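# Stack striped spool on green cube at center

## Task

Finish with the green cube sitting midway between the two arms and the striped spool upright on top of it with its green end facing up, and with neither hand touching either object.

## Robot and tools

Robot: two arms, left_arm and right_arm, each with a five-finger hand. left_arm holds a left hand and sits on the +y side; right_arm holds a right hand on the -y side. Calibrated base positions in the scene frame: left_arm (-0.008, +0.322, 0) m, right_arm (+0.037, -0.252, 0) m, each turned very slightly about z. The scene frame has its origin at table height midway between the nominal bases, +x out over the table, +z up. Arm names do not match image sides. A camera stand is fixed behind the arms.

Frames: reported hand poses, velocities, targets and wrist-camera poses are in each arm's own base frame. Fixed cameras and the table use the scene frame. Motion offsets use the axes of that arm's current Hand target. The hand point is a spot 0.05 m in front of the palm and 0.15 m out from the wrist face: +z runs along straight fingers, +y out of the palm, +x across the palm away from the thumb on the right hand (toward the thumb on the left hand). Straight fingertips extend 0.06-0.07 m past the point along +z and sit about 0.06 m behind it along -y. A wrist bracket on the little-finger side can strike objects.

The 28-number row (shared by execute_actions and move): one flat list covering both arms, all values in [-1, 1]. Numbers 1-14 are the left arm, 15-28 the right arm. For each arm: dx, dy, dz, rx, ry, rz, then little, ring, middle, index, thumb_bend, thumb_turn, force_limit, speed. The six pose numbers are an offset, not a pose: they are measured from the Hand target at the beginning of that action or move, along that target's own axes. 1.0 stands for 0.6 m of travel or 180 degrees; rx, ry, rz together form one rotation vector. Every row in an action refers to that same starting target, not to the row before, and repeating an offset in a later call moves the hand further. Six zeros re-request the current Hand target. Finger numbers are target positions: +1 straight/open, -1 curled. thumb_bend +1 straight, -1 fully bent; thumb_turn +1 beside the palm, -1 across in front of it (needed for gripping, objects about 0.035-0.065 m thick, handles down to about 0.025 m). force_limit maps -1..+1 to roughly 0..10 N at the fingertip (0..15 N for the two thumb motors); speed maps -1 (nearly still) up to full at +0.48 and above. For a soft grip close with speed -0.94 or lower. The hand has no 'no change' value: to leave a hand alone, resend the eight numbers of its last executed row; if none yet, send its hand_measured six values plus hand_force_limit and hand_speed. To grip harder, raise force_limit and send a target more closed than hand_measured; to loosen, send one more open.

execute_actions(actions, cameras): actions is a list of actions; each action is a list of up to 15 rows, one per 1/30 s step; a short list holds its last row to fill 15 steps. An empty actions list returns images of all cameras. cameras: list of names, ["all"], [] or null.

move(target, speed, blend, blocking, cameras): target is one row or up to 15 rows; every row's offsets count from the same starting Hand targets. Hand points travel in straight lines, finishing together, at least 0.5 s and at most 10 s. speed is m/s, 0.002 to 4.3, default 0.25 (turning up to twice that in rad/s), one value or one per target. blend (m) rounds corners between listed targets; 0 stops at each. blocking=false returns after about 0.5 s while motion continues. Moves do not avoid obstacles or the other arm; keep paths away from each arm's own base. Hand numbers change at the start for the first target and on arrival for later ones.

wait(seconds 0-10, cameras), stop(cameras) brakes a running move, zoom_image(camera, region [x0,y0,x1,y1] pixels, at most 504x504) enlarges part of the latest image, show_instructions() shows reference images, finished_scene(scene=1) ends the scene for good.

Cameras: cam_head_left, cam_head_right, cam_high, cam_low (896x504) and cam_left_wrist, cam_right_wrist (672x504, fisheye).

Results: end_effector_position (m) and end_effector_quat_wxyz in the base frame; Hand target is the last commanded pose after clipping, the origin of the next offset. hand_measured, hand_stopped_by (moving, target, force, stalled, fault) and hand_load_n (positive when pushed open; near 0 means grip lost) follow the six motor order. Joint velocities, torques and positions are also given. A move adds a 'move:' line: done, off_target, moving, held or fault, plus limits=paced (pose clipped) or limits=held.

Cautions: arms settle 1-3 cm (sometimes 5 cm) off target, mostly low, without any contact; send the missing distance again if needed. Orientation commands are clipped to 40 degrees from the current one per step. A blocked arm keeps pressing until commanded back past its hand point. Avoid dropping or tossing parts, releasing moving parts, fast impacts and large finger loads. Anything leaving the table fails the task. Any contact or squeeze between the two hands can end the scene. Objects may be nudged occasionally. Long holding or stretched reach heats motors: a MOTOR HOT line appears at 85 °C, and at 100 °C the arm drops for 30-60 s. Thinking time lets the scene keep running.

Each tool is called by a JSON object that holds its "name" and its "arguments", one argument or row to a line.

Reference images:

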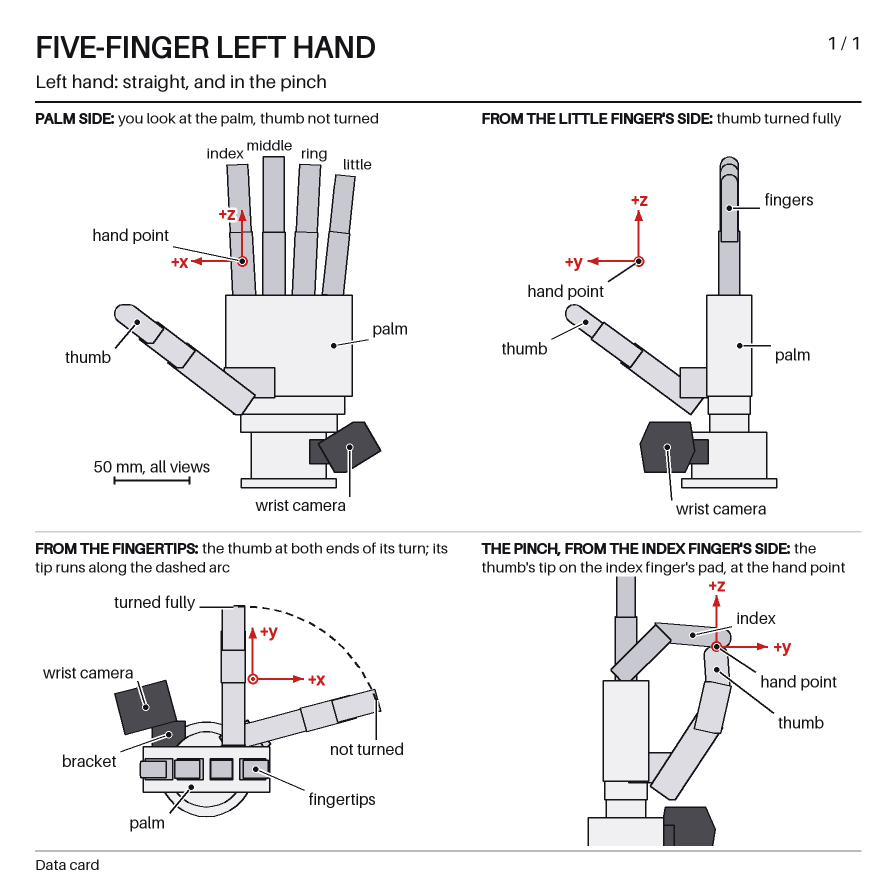

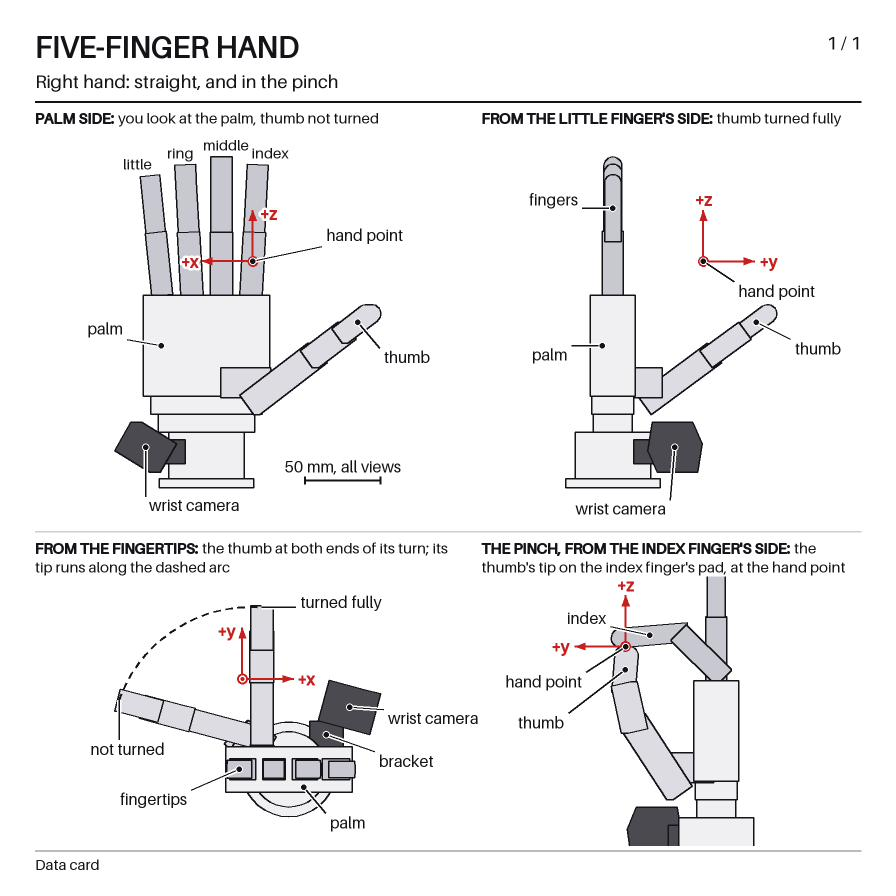

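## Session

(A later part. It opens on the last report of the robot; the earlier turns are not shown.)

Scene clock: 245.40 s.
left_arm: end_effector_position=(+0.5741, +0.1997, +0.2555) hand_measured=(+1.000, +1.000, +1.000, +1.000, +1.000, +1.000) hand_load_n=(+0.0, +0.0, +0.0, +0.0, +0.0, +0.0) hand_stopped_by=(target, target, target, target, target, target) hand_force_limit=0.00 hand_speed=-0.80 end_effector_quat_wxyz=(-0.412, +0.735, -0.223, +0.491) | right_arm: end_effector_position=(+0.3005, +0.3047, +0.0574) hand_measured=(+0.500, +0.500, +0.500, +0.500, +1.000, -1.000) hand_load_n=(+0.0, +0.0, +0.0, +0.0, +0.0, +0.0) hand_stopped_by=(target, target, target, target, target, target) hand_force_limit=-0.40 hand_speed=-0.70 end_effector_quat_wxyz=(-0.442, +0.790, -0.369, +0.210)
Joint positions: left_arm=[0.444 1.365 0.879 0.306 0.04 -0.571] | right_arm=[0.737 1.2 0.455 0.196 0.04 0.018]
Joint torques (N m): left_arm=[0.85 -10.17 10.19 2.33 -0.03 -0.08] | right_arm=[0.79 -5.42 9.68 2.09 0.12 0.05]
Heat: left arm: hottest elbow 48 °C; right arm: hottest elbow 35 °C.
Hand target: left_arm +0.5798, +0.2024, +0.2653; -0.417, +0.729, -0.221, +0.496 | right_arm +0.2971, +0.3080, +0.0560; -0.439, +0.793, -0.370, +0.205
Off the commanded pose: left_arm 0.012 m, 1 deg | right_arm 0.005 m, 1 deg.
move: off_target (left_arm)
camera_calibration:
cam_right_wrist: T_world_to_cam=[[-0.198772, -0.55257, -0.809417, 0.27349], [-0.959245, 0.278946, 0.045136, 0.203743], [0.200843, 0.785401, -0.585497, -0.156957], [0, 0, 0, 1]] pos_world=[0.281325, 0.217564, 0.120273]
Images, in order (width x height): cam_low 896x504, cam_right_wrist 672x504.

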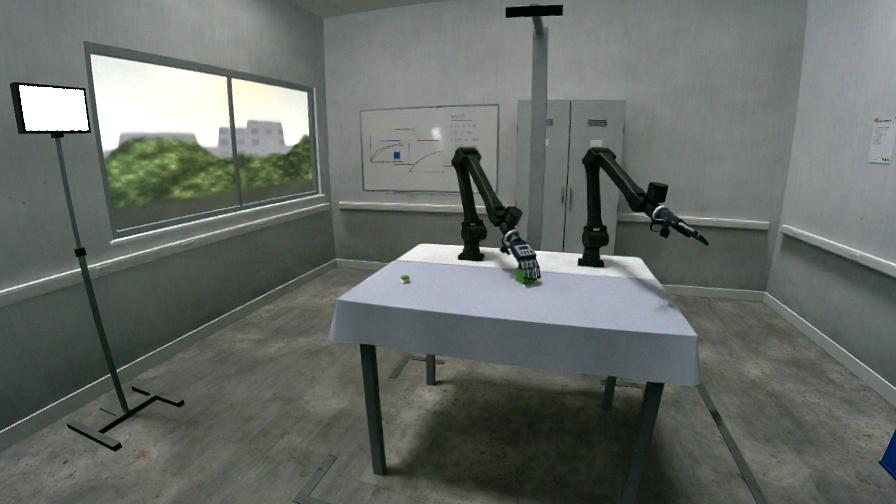

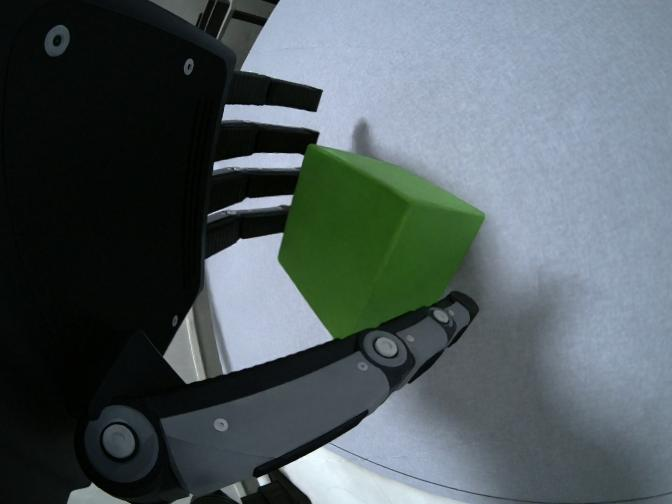

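{"name": "move", "arguments": {
  "target": [
    [0,0,0,0,0,0,1,1,1,1,1,1,0,-0.8,0,-0.1837,-0.1148,0,0,0,0.9,0.9,0.9,0.9,1,-1,-0.4,0],
    [0,0,0,0,0,0,1,1,1,1,1,1,0,-0.8,0.7815,0.0232,-0.3797,0,0.3015,0.1884,0.9,0.9,0.9,0.9,1,-1,-0.4,0]
  ],
  "speed": [0.1,0.25],
  "cameras": ["all"]
}}

{"name": "zoom_image", "arguments": {
  "camera": "cam_head_left",
  "region": [340, 260, 500, 380]
}}

{"name": "zoom_image", "arguments": {
  "camera": "cam_head_right",
  "region": [340, 260, 500, 380]
}}

{"name": "zoom_image", "arguments": {
  "camera": "cam_right_wrist",
  "region": [340, 80, 660, 400]
}}

Scene clock: 266.77 s.
left_arm: end_effector_position=(+0.5741, +0.1997, +0.2555) hand_measured=(+1.000, +1.000, +1.000, +1.000, +1.000, +1.000) hand_load_n=(+0.0, +0.0, +0.0, +0.0, +0.0, +0.0) hand_stopped_by=(target, target, target, target, target, target) hand_force_limit=0.00 hand_speed=-0.80 end_effector_quat_wxyz=(-0.412, +0.735, -0.223, +0.491) | right_arm: end_effector_position=(+0.4253, -0.1682, +0.1471) hand_measured=(+0.900, +0.900, +0.900, +0.900, +1.000, -1.000) hand_load_n=(+0.0, +0.0, +0.0, +0.0, +0.0, +0.0) hand_stopped_by=(target, target, target, target, target, target) hand_force_limit=-0.40 hand_speed=0.00 end_effector_quat_wxyz=(+0.254, -0.487, +0.738, -0.391)
Joint positions: left_arm=[0.444 1.365 0.879 0.306 0.04 -0.571] | right_arm=[-0.454 1.126 0.714 -0.189 -0.037 -0.031]
Joint torques (N m): left_arm=[1.08 -10.23 10.04 2.47 -0.03 -0.02] | right_arm=[-0.44 -4.72 15.46 3.44 0.1 0.05]
Heat: left arm: hottest elbow 48 °C; right arm: hottest elbow 36 °C.
Hand target: left_arm +0.5798, +0.2024, +0.2653; -0.417, +0.729, -0.221, +0.496 | right_arm +0.4448, -0.1802, +0.1652; +0.264, -0.476, +0.734, -0.407
Off the commanded pose: left_arm 0.012 m, 1 deg | right_arm 0.029 m, 3 deg.
move: off_target (left_arm, right_arm)
camera_calibration:
cam_right_wrist: T_world_to_cam=[[-0.62045, -0.0568055, -0.782186, 0.368261], [-0.18359, 0.98018, 0.0744438, 0.235121], [0.762454, 0.18979, -0.618582, -0.0922738], [0, 0, 0, 1]] pos_world=[0.342008, -0.192029, 0.213467]

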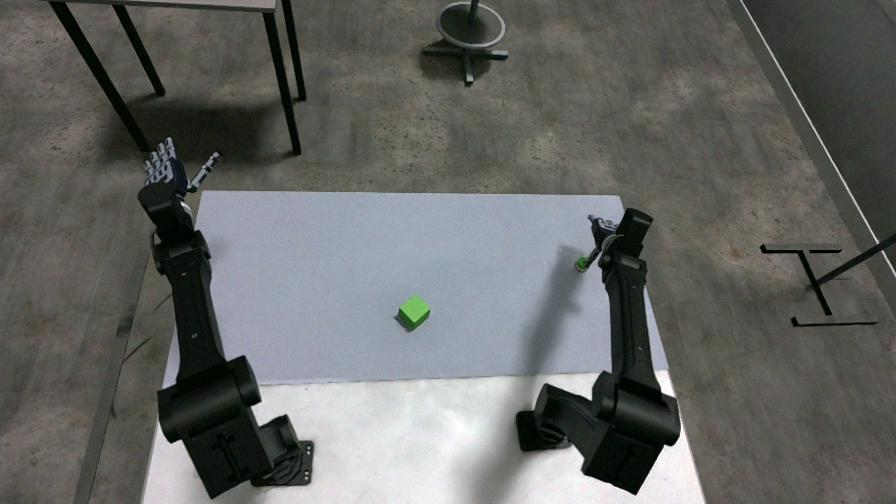

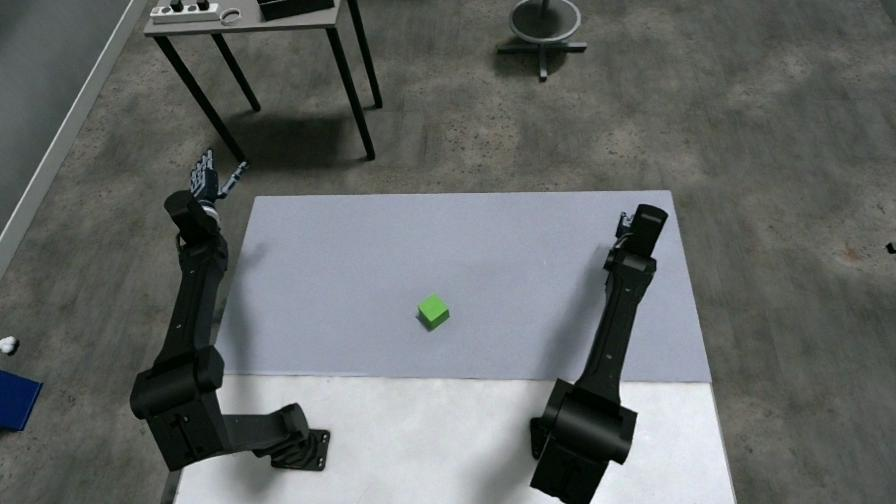

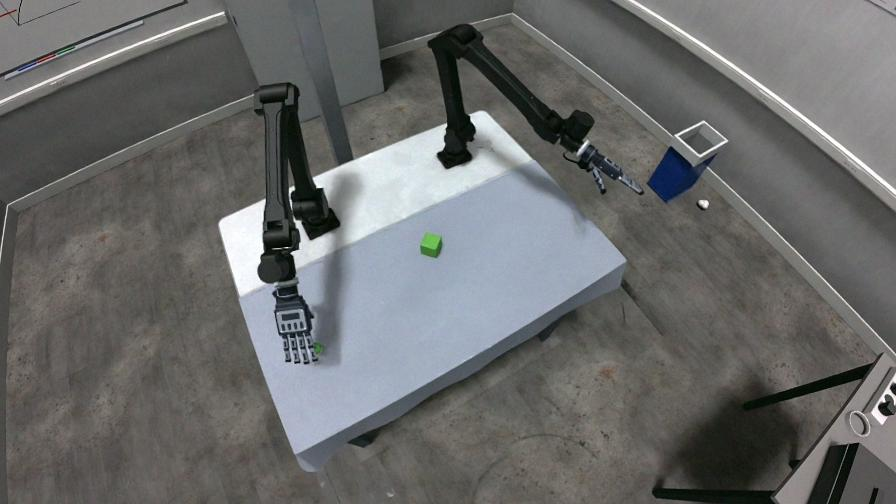

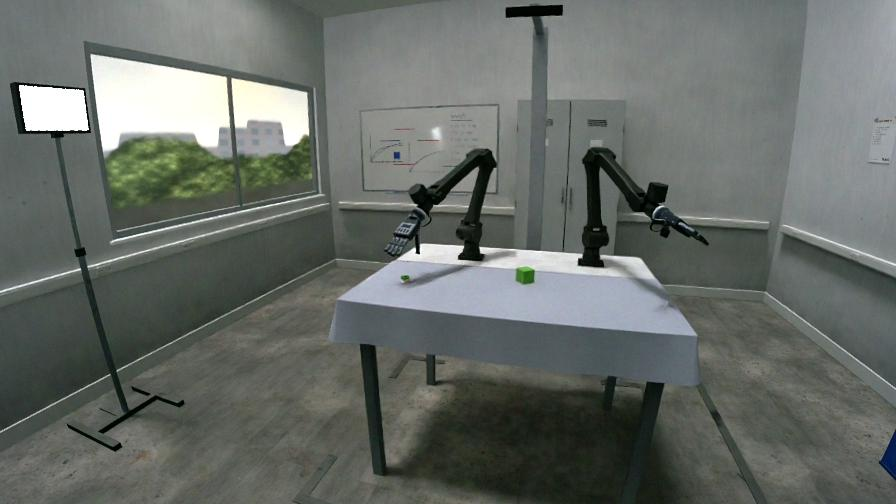

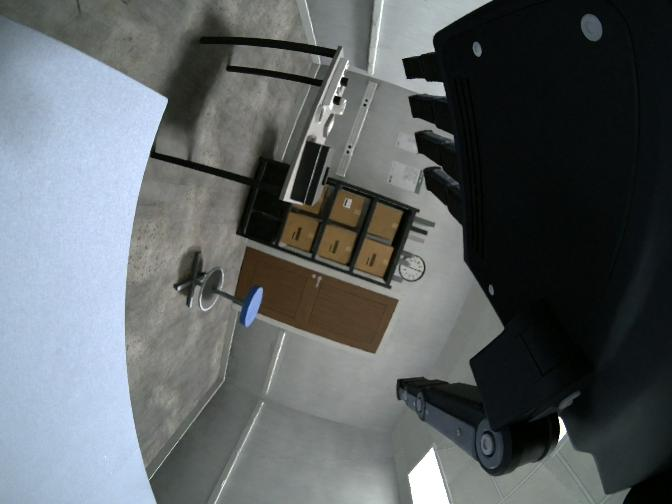

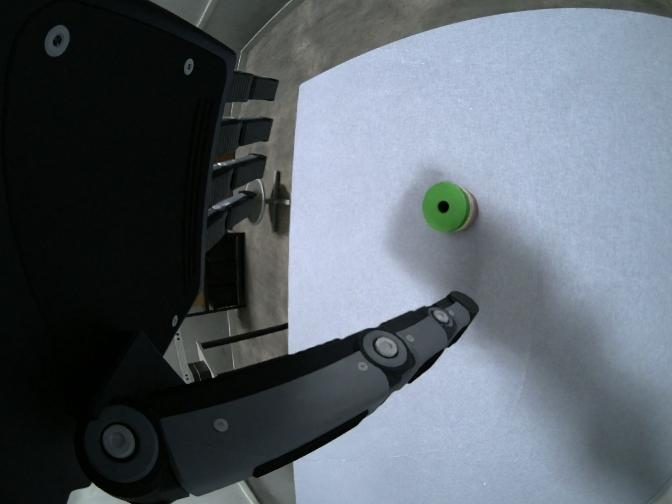

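Scaled by 3.150 from the camera's 896x504 image, which has a finer 1280x720 frame.

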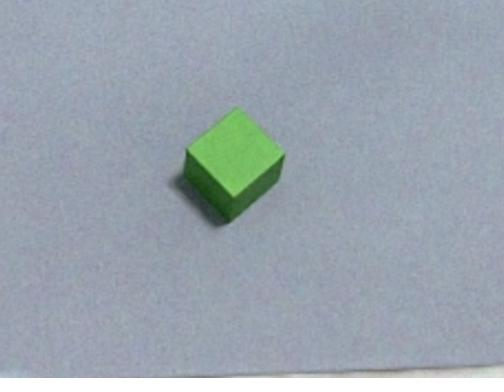

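Scaled by 3.150 from the camera's 896x504 image, which has a finer 1280x720 frame.

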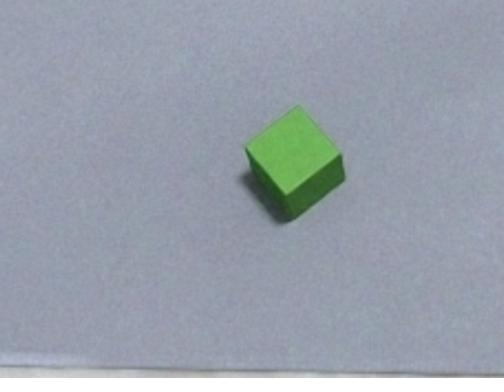

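Scaled by 1.575 from the camera's 672x504 image, which has a finer 960x720 frame.

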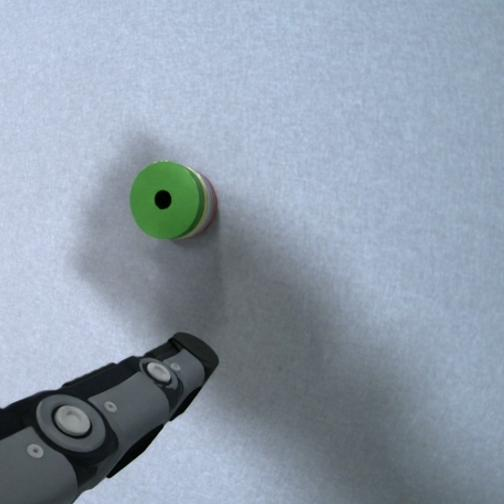

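{"name": "move", "arguments": {
  "target": [0,0,0,0,0,0,1,1,1,1,1,1,0,-0.8,0.0108,0.1115,0.0737,0,0,0,1,1,0.4,0.4,0.65,-1,-0.4,0],
  "speed": 0.12,
  "cameras": ["cam_right_wrist","cam_low"]
}}

{"name": "zoom_image", "arguments": {
  "camera": "cam_right_wrist",
  "region": [200, 80, 600, 400]
}}

{"name": "zoom_image", "arguments": {
  "camera": "cam_low",
  "region": [360, 220, 460, 300]
}}

Scene clock: 283.00 s.
left_arm: end_effector_position=(+0.5741, +0.1997, +0.2555) hand_measured=(+1.000, +1.000, +1.000, +1.000, +1.000, +1.000) hand_load_n=(+0.0, +0.0, +0.0, +0.0, +0.0, +0.0) hand_stopped_by=(target, target, target, target, target, target) hand_force_limit=0.00 hand_speed=-0.80 end_effector_quat_wxyz=(-0.412, +0.735, -0.223, +0.491) | right_arm: end_effector_position=(+0.4436, -0.1816, +0.0927) hand_measured=(+1.000, +1.000, +0.400, +0.400, +0.650, -1.000) hand_load_n=(+0.0, +0.0, +0.0, +0.0, +0.0, +0.0) hand_stopped_by=(target, target, target, target, target, target) hand_force_limit=-0.40 hand_speed=0.00 end_effector_quat_wxyz=(+0.266, -0.479, +0.730, -0.408)
Joint positions: left_arm=[0.444 1.365 0.879 0.306 0.04 -0.571] | right_arm=[-0.467 1.275 0.637 0.083 -0.046 -0.031]
Joint torques (N m): left_arm=[0.97 -11.11 10.19 2.33 -0.05 -0.07] | right_arm=[-0.97 -5.83 9.85 3.52 -0.09 -0.03]
Heat: left arm: hottest elbow 48 °C; right arm: hottest elbow 36 °C.
Hand target: left_arm +0.5798, +0.2024, +0.2653; -0.417, +0.729, -0.221, +0.496 | right_arm +0.4439, -0.1870, +0.0849; +0.264, -0.476, +0.734, -0.407
Off the commanded pose: left_arm 0.012 m, 1 deg | right_arm 0.009 m, 1 deg.
move: off_target (left_arm)
camera_calibration:
cam_right_wrist: T_world_to_cam=[[-0.585623, -0.0666976, -0.807835, 0.321494], [-0.18203, 0.981975, 0.0508836, 0.257513], [0.789881, 0.176849, -0.587208, -0.154719], [0, 0, 0, 1]] pos_world=[0.357358, -0.204066, 0.155759]
Images, in order (width x height): cam_low 896x504, cam_right_wrist 672x504.

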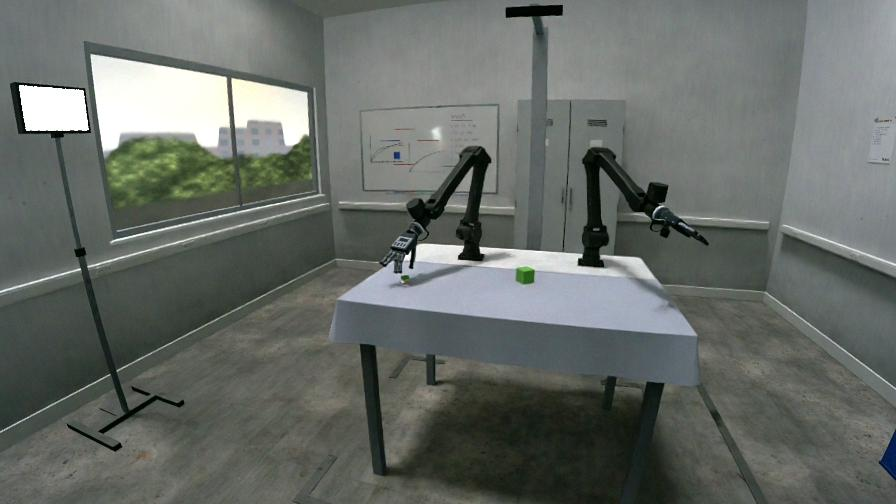

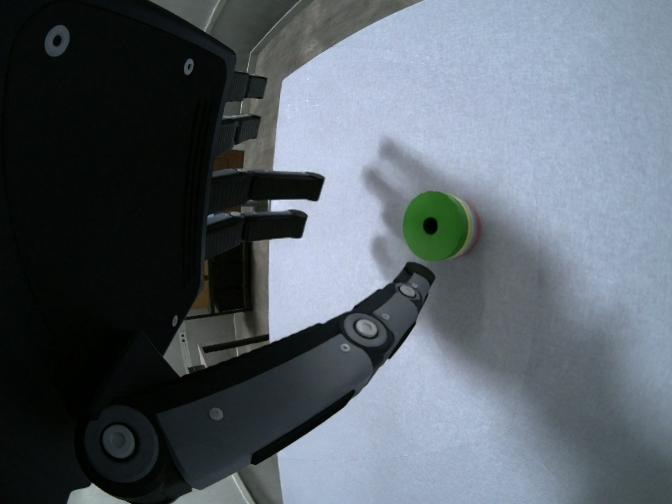

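Scaled by 1.260 from the camera's 672x504 image, which has a finer 960x720 frame.

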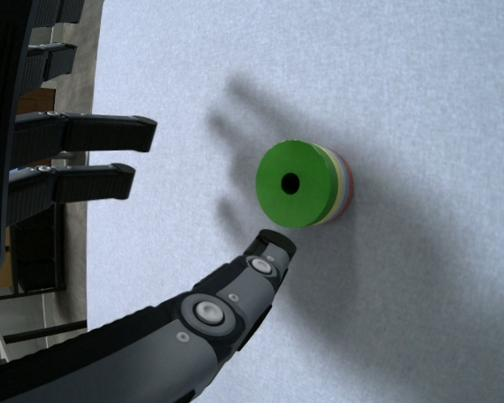

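Scaled by 5.040 from the camera's 896x504 image, which has a finer 1280x720 frame.

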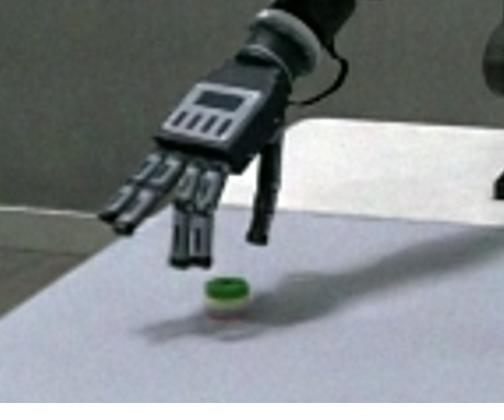

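{"name": "move", "arguments": {
  "target": [0,0,0,0,0,0,1,1,1,1,1,1,0,-0.8,0.0138,0.0318,0.0143,0,0,0,1,1,0.4,0.4,0.85,-1,-0.4,0],
  "speed": 0.1,
  "cameras": ["cam_right_wrist","cam_low"]
}}

{"name": "zoom_image", "arguments": {
  "camera": "cam_right_wrist",
  "region": [200, 80, 600, 400]
}}

{"name": "zoom_image", "arguments": {
  "camera": "cam_low",
  "region": [360, 220, 460, 300]
}}

Scene clock: 306.53 s.
left_arm: end_effector_position=(+0.5741, +0.1997, +0.2555) hand_measured=(+1.000, +1.000, +1.000, +1.000, +1.000, +1.000) hand_load_n=(+0.0, +0.0, +0.0, +0.0, +0.0, -0.5) hand_stopped_by=(target, target, target, target, target, target) hand_force_limit=0.00 hand_speed=-0.80 end_effector_quat_wxyz=(-0.412, +0.735, -0.223, +0.491) | right_arm: end_effector_position=(+0.4393, -0.1883, +0.0739) hand_measured=(+1.000, +1.000, +0.400, +0.400, +0.850, -1.000) hand_load_n=(+0.0, +0.0, +0.0, +0.0, +0.0, +0.0) hand_stopped_by=(target, target, target, target, target, target) hand_force_limit=-0.40 hand_speed=0.00 end_effector_quat_wxyz=(+0.268, -0.476, +0.732, -0.408)
Joint positions: left_arm=[0.444 1.365 0.879 0.306 0.04 -0.571] | right_arm=[-0.491 1.315 0.607 0.157 -0.067 -0.035]
Joint torques (N m): left_arm=[1.44 -10.87 10.19 2.21 -0.04 -0.07] | right_arm=[-0.97 -5.77 9.18 3.48 -0.1 -0.09]
Heat: left arm: hottest elbow 48 °C; right arm: hottest elbow 37 °C.
Hand target: left_arm +0.5798, +0.2024, +0.2653; -0.417, +0.729, -0.221, +0.496 | right_arm +0.4380, -0.1935, +0.0643; +0.264, -0.476, +0.734, -0.407
Off the commanded pose: left_arm 0.012 m, 1 deg | right_arm 0.011 m, 1 deg.
move: off_target (left_arm, right_arm)
camera_calibration:
cam_right_wrist: T_world_to_cam=[[-0.58119, -0.0601824, -0.81154, 0.302879], [-0.177971, 0.98252, 0.0545933, 0.26242], [0.794068, 0.17616, -0.581741, -0.163626], [0, 0, 0, 1]] pos_world=[0.352664, -0.210781, 0.136284]
Images, in order (width x height): cam_low 896x504, cam_right_wrist 672x504.

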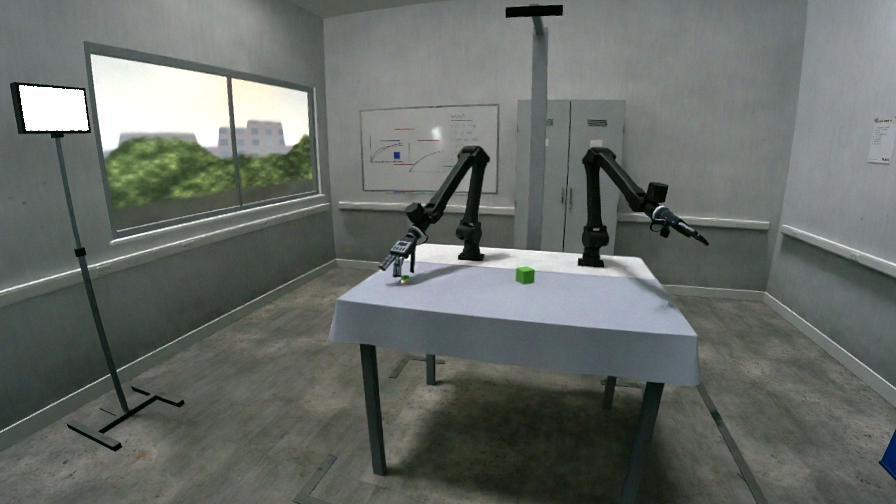

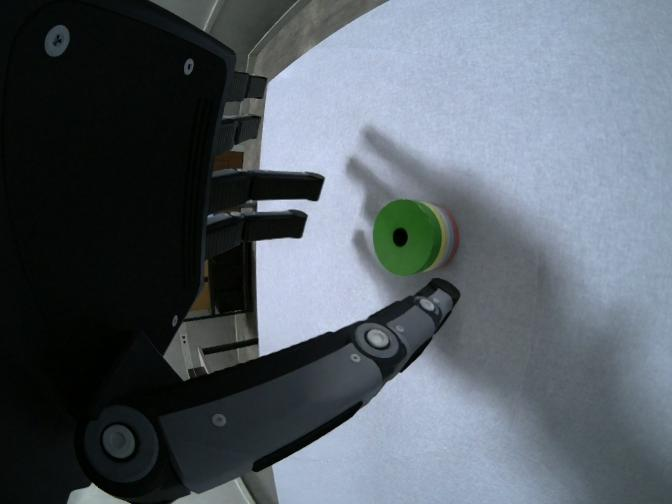

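Scaled by 1.260 from the camera's 672x504 image, which has a finer 960x720 frame.

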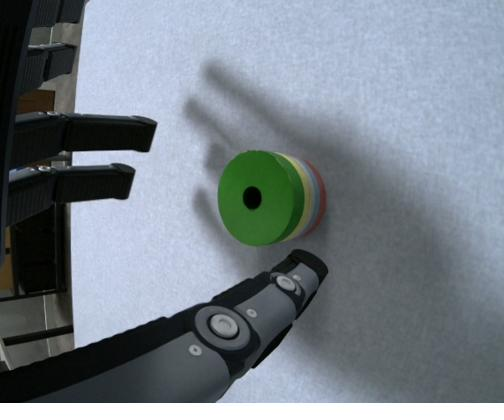

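Scaled by 5.040 from the camera's 896x504 image, which has a finer 1280x720 frame.

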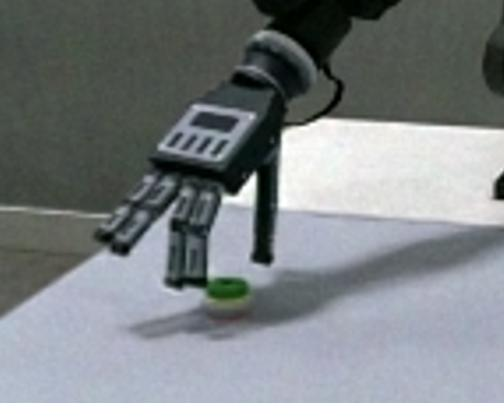

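{"name": "move", "arguments": {
  "target": [0,0,0,0,0,0,1,1,1,1,1,1,0,-0.8,0,0.0382,0.0239,0,0,0,1,1,0.4,0.4,0.85,-1,-0.4,0],
  "speed": 0.08,
  "cameras": ["cam_right_wrist","cam_low"]
}}

{"name": "zoom_image", "arguments": {
  "camera": "cam_right_wrist",
  "region": [200, 80, 600, 400]
}}

{"name": "zoom_image", "arguments": {
  "camera": "cam_low",
  "region": [360, 220, 460, 300]
}}

Scene clock: 319.03 s.
left_arm: end_effector_position=(+0.5741, +0.1997, +0.2555) hand_measured=(+1.000, +1.000, +1.000, +1.000, +1.000, +1.000) hand_load_n=(+0.0, +0.0, +0.0, +0.0, +0.0, -0.5) hand_stopped_by=(target, target, target, target, target, target) hand_force_limit=0.00 hand_speed=-0.80 end_effector_quat_wxyz=(-0.412, +0.735, -0.223, +0.491) | right_arm: end_effector_position=(+0.4400, -0.1887, +0.0469) hand_measured=(+1.000, +1.000, +0.400, +0.400, +0.850, -1.000) hand_load_n=(+0.0, +0.0, +0.0, +0.0, +0.0, +0.0) hand_stopped_by=(target, target, target, target, target, target) hand_force_limit=-0.40 hand_speed=0.00 end_effector_quat_wxyz=(+0.268, -0.475, +0.732, -0.408)
Joint positions: left_arm=[0.444 1.365 0.879 0.306 0.04 -0.571] | right_arm=[-0.491 1.387 0.576 0.259 -0.067 -0.035]
Joint torques (N m): left_arm=[1.03 -10.11 10.18 2.3 -0.05 -0.04] | right_arm=[-1.03 -6.12 8.44 3.52 -0.1 -0.1]
Heat: left arm: hottest elbow 49 °C; right arm: hottest elbow 36 °C.
Hand target: left_arm +0.5798, +0.2024, +0.2653; -0.417, +0.729, -0.221, +0.496 | right_arm +0.4379, -0.1935, +0.0372; +0.264, -0.476, +0.734, -0.407
Off the commanded pose: left_arm 0.012 m, 1 deg | right_arm 0.011 m, 1 deg.
move: off_target (left_arm, right_arm)
camera_calibration:
cam_right_wrist: T_world_to_cam=[[-0.580934, -0.0603013, -0.811714, 0.281203], [-0.17791, 0.982545, 0.0543361, 0.264308], [0.794269, 0.175978, -0.581522, -0.17989], [0, 0, 0, 1]] pos_world=[0.353264, -0.211081, 0.109285]
Images, in order (width x height): cam_low 896x504, cam_right_wrist 672x504.

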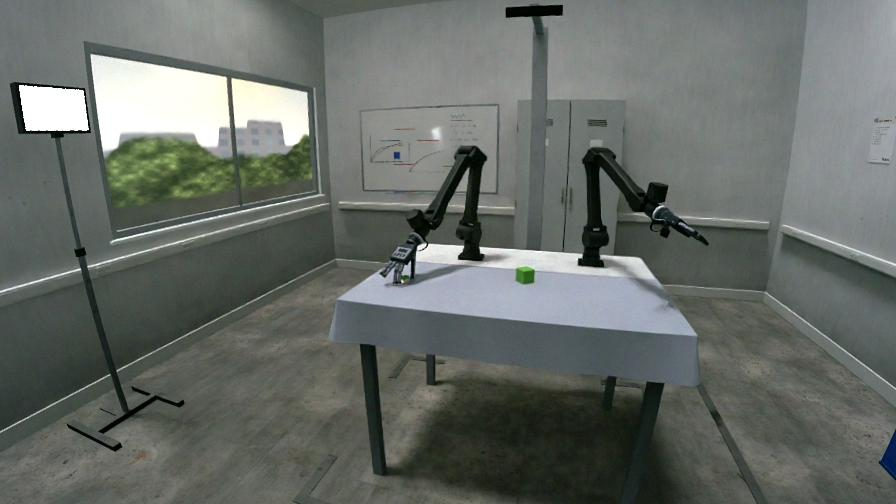

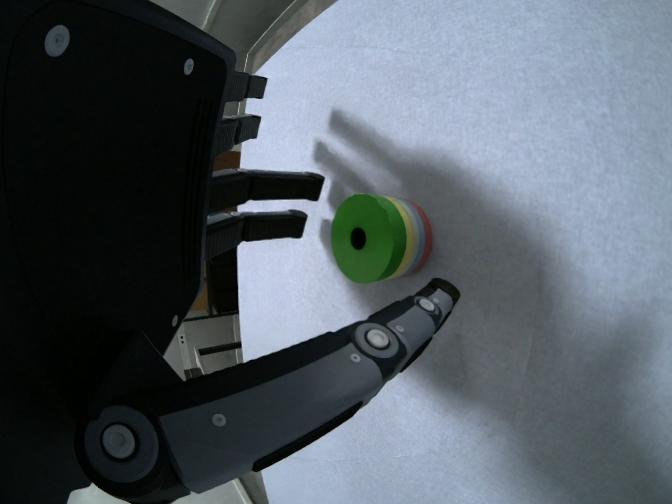

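Scaled by 1.260 from the camera's 672x504 image, which has a finer 960x720 frame.

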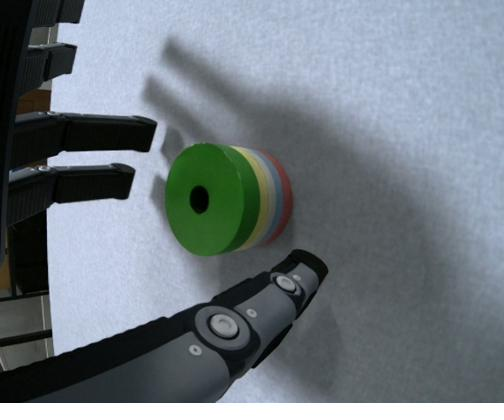

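Scaled by 5.040 from the camera's 896x504 image, which has a finer 1280x720 frame.

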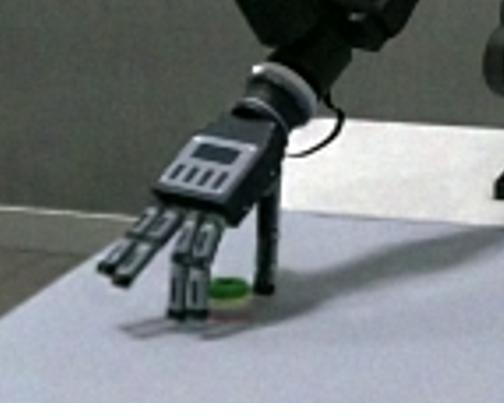

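{"name": "move", "arguments": {
  "target": [0,0,0,0,0,0,1,1,1,1,1,1,0,-0.8,0,0,0,0,0,0,1,1,-0.25,-0.25,0.3,-1,-0.6,-0.92],
  "speed": 0.08,
  "cameras": ["cam_right_wrist","cam_low"]
}}

{"name": "zoom_image", "arguments": {
  "camera": "cam_right_wrist",
  "region": [200, 80, 600, 400]
}}

{"name": "zoom_image", "arguments": {
  "camera": "cam_low",
  "region": [360, 220, 460, 300]
}}

Scene clock: 329.97 s.
left_arm: end_effector_position=(+0.5741, +0.1997, +0.2555) hand_measured=(+1.000, +1.000, +1.000, +1.000, +1.000, +1.000) hand_load_n=(+0.0, +0.0, +0.0, +0.0, -0.5, +0.0) hand_stopped_by=(target, target, target, target, target, target) hand_force_limit=0.00 hand_speed=-0.80 end_effector_quat_wxyz=(-0.412, +0.735, -0.223, +0.491) | right_arm: end_effector_position=(+0.4399, -0.1887, +0.0469) hand_measured=(+1.000, +1.000, -0.032, -0.168, +0.630, -1.000) hand_load_n=(+0.0, +0.0, +2.0, +2.5, +5.0, -0.5) hand_stopped_by=(target, target, force, force, force, target) hand_force_limit=-0.60 hand_speed=-0.92 end_effector_quat_wxyz=(+0.268, -0.476, +0.731, -0.408)
Joint positions: left_arm=[0.444 1.365 0.879 0.306 0.04 -0.571] | right_arm=[-0.491 1.387 0.576 0.259 -0.067 -0.036]
Joint torques (N m): left_arm=[1.61 -10.81 10.11 2.26 -0.03 -0.03] | right_arm=[-0.97 -6.18 8.43 3.52 -0.11 -0.1]
Heat: left arm: hottest elbow 49 °C; right arm: hottest elbow 36 °C.
Hand target: left_arm +0.5798, +0.2024, +0.2653; -0.417, +0.729, -0.221, +0.496 | right_arm +0.4379, -0.1935, +0.0372; +0.264, -0.476, +0.734, -0.407
Off the commanded pose: left_arm 0.012 m, 1 deg | right_arm 0.011 m, 1 deg.
move: off_target (left_arm, right_arm)
camera_calibration:
cam_right_wrist: T_world_to_cam=[[-0.581113, -0.0610638, -0.811529, 0.281084], [-0.178337, 0.982499, 0.0537736, 0.264509], [0.794043, 0.175974, -0.581832, -0.179777], [0, 0, 0, 1]] pos_world=[0.353264, -0.21108, 0.109284]
Images, in order (width x height): cam_low 896x504, cam_right_wrist 672x504.

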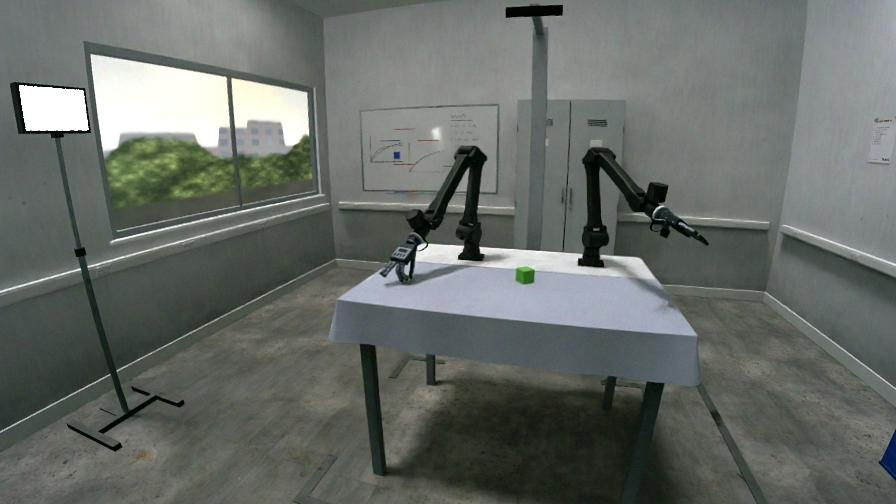

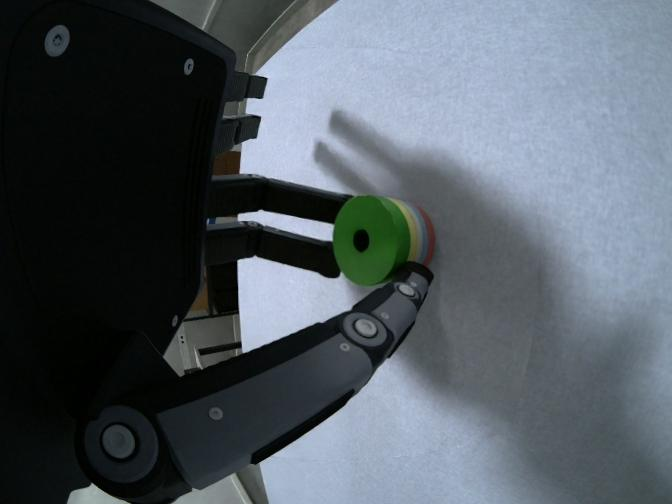

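Scaled by 1.260 from the camera's 672x504 image, which has a finer 960x720 frame.

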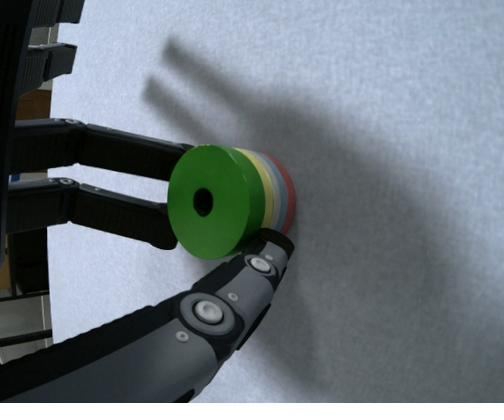

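Scaled by 5.040 from the camera's 896x504 image, which has a finer 1280x720 frame.

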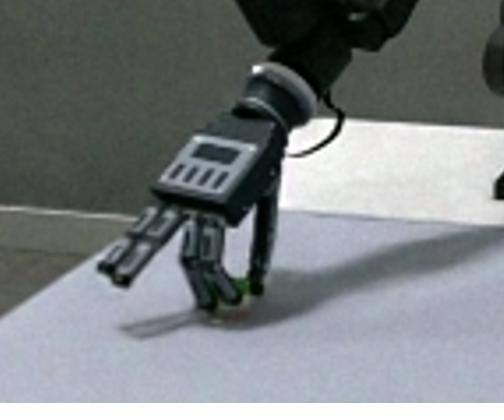

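{"name": "move", "arguments": {
  "target": [0,0,0,0,0,0,1,1,1,1,1,1,0,-0.8,0,-0.1413,-0.0883,0,0,0,1,1,-0.25,-0.25,0.3,-1,-0.6,-0.92],
  "speed": 0.1,
  "cameras": ["cam_right_wrist"]
}}

Scene clock: 355.63 s.
left_arm: end_effector_position=(+0.5741, +0.1997, +0.2555) hand_measured=(+1.000, +1.000, +1.000, +1.000, +1.000, +1.000) hand_load_n=(+0.0, +0.0, +0.0, +0.0, +0.0, -0.5) hand_stopped_by=(target, target, target, target, target, target) hand_force_limit=0.00 hand_speed=-0.80 end_effector_quat_wxyz=(-0.412, +0.735, -0.223, +0.491) | right_arm: end_effector_position=(+0.4273, -0.1819, +0.1128) hand_measured=(+1.000, +1.000, -0.032, -0.168, +0.630, -1.000) hand_load_n=(-0.5, +0.0, +2.5, +2.5, +5.0, -0.5) hand_stopped_by=(target, target, force, force, force, target) hand_force_limit=-0.60 hand_speed=-0.92 end_effector_quat_wxyz=(+0.258, -0.481, +0.741, -0.390)
Joint positions: left_arm=[0.444 1.365 0.879 0.306 0.04 -0.571] | right_arm=[-0.491 1.203 0.667 -0.064 -0.067 -0.036]
Joint torques (N m): left_arm=[0.67 -10.87 10.13 2.25 -0.05 -0.08] | right_arm=[-0.97 -7.65 14.53 1.84 -0.07 -0.1]
Heat: left arm: hottest elbow 49 °C; right arm: hottest elbow 36 °C.
Hand target: left_arm +0.5798, +0.2024, +0.2653; -0.417, +0.729, -0.221, +0.496 | right_arm +0.4380, -0.1934, +0.1373; +0.264, -0.476, +0.733, -0.407
Off the commanded pose: left_arm 0.012 m, 1 deg | right_arm 0.029 m, 2 deg.
move: off_target (left_arm, right_arm)
camera_calibration:
cam_right_wrist: T_world_to_cam=[[-0.614675, -0.0430678, -0.787604, 0.342597], [-0.175721, 0.980892, 0.0835023, 0.247262], [0.768958, 0.189726, -0.610498, -0.116108], [0, 0, 0, 1]] pos_world=[0.343318, -0.205754, 0.1783]
Images, in order (width x height): cam_right_wrist 672x504.

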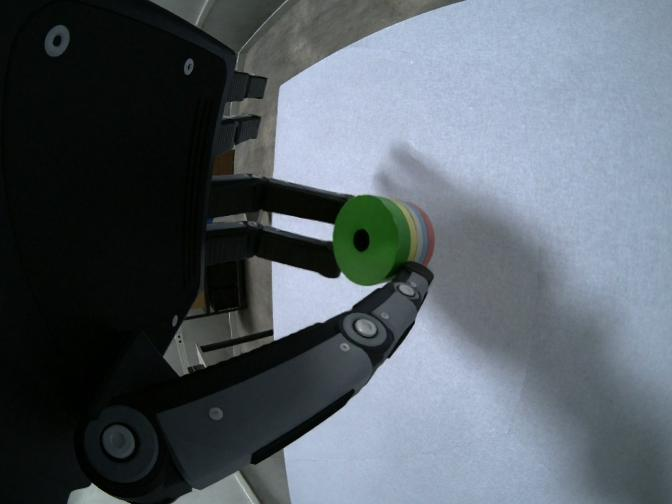

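{"name": "move", "arguments": {
  "target": [0,0,0,0,0,0,1,1,1,1,1,1,0,-0.8,-0.6725,0.2460,-0.4962,0,-0.3015,-0.1884,1,1,-0.25,-0.25,0.3,-1,-0.6,-0.92],
  "speed": 0.2,
  "cameras": ["cam_right_wrist","cam_low","cam_high","cam_head_left"]
}}

{"name": "zoom_image", "arguments": {
  "camera": "cam_low",
  "region": [480, 200, 580, 280]
}}

{"name": "zoom_image", "arguments": {
  "camera": "cam_right_wrist",
  "region": [270, 80, 590, 400]
}}

Scene clock: 361.97 s.
left_arm: end_effector_position=(+0.5741, +0.1997, +0.2555) hand_measured=(+1.000, +1.000, +1.000, +1.000, +1.000, +1.000) hand_load_n=(+0.0, +0.0, +0.0, +0.0, +0.0, -0.5) hand_stopped_by=(target, target, target, target, target, target) hand_force_limit=0.00 hand_speed=-0.80 end_effector_quat_wxyz=(-0.412, +0.735, -0.223, +0.491) | right_arm: end_effector_position=(+0.2856, +0.2919, +0.1462) hand_measured=(+1.000, +1.000, -0.032, -0.168, +0.630, -1.000) hand_load_n=(-0.5, +0.0, +2.0, +2.0, +5.5, +0.0) hand_stopped_by=(target, target, force, force, force, target) hand_force_limit=-0.60 hand_speed=-0.92 end_effector_quat_wxyz=(-0.417, +0.804, -0.373, +0.199)
Joint positions: left_arm=[0.444 1.365 0.879 0.306 0.04 -0.571] | right_arm=[0.737 0.966 0.616 -0.26 0.037 0.016]
Joint torques (N m): left_arm=[1.38 -10.23 10.19 2.36 0 -0.05] | right_arm=[0.56 -3.08 15.95 3.51 0.14 0.05]
Heat: left arm: hottest elbow 49 °C; right arm: hottest elbow 37 °C.
Hand target: left_arm +0.5798, +0.2024, +0.2653; -0.417, +0.729, -0.221, +0.496 | right_arm +0.3002, +0.3099, +0.1695; -0.439, +0.793, -0.370, +0.205
Off the commanded pose: left_arm 0.012 m, 1 deg | right_arm 0.033 m, 3 deg.
move: off_target (left_arm, right_arm)
camera_calibration:
cam_right_wrist: T_world_to_cam=[[-0.232808, -0.586056, -0.776105, 0.349968], [-0.957463, 0.278016, 0.0772727, 0.184249], [0.170484, 0.761082, -0.625851, -0.0702249], [0, 0, 0, 1]] pos_world=[0.269859, 0.207323, 0.213424]
Images, in order (width x height): cam_head_left 896x504, cam_high 896x504, cam_low 896x504, cam_right_wrist 672x504.

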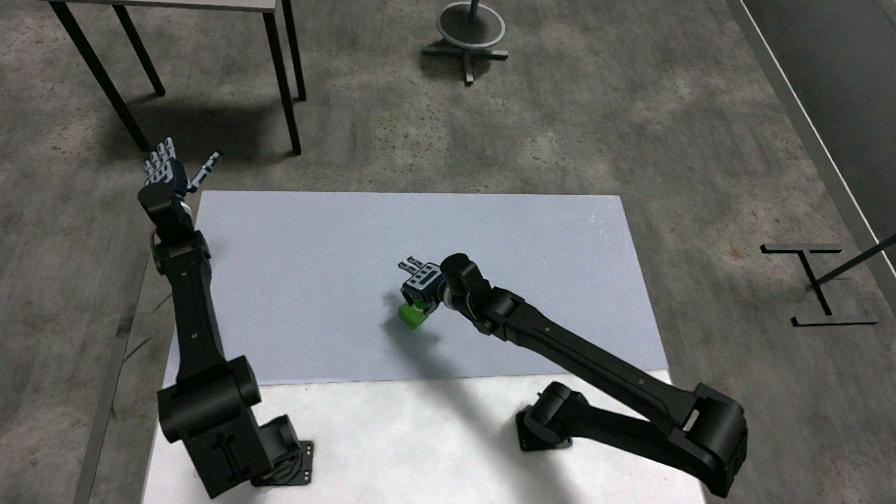

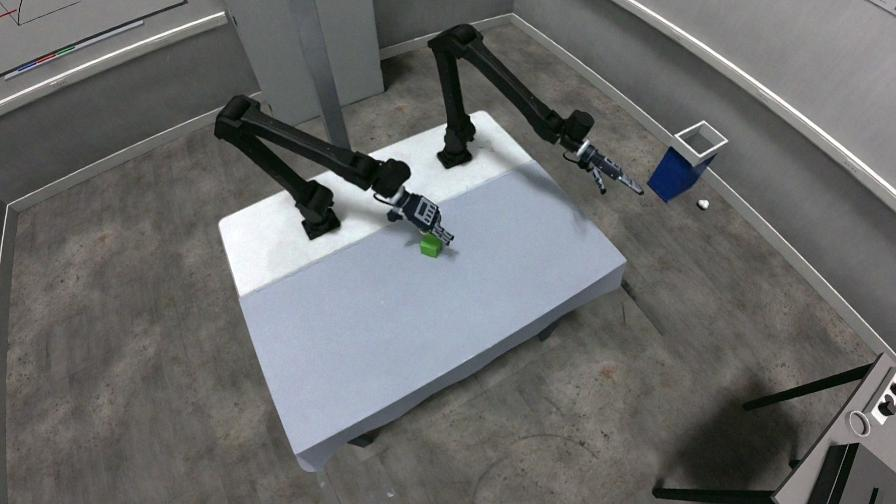

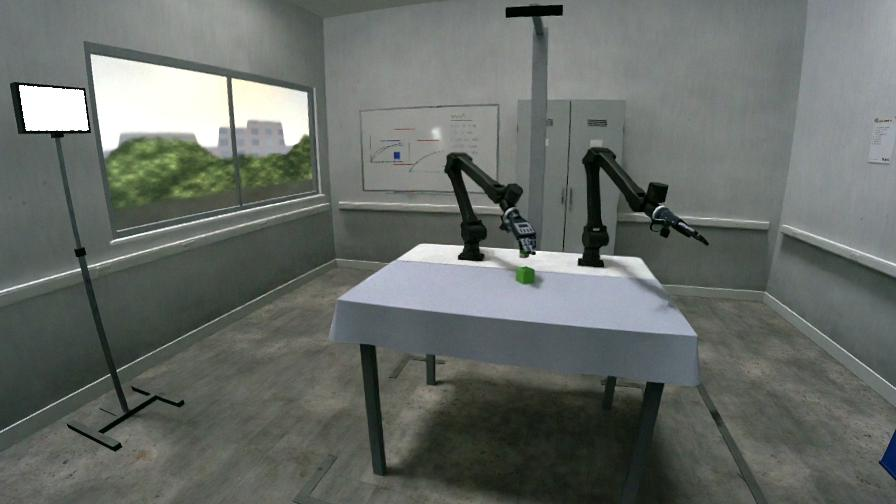

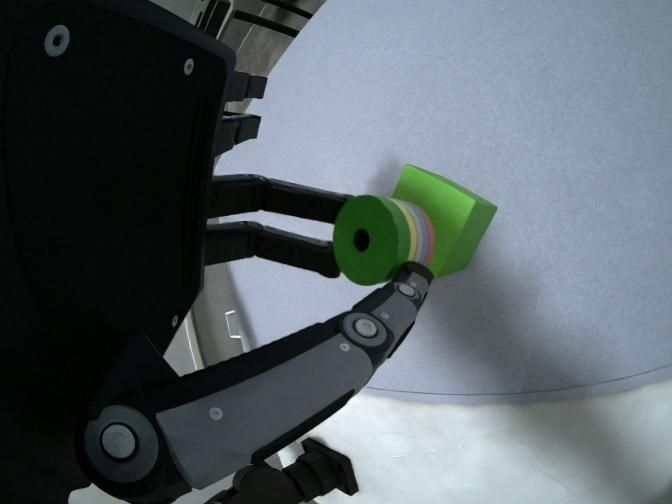

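Scaled by 5.040 from the camera's 896x504 image, which has a finer 1280x720 frame.

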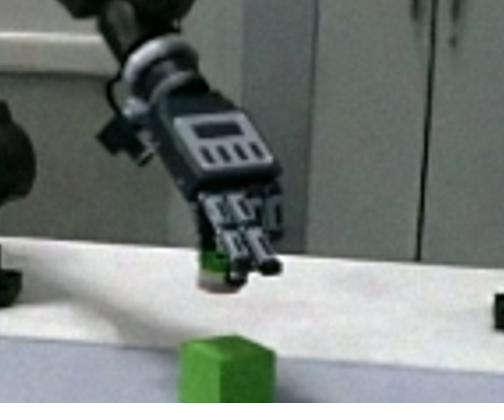

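Scaled by 1.575 from the camera's 672x504 image, which has a finer 960x720 frame.

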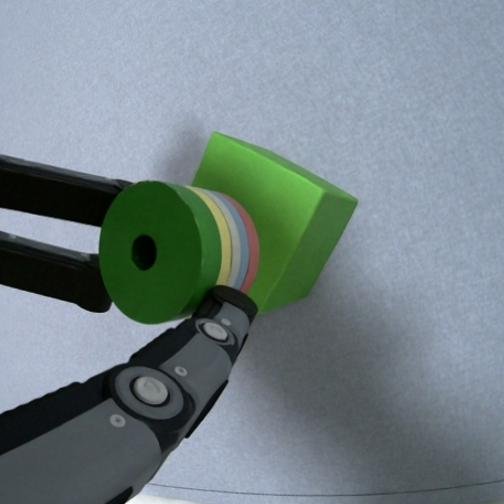

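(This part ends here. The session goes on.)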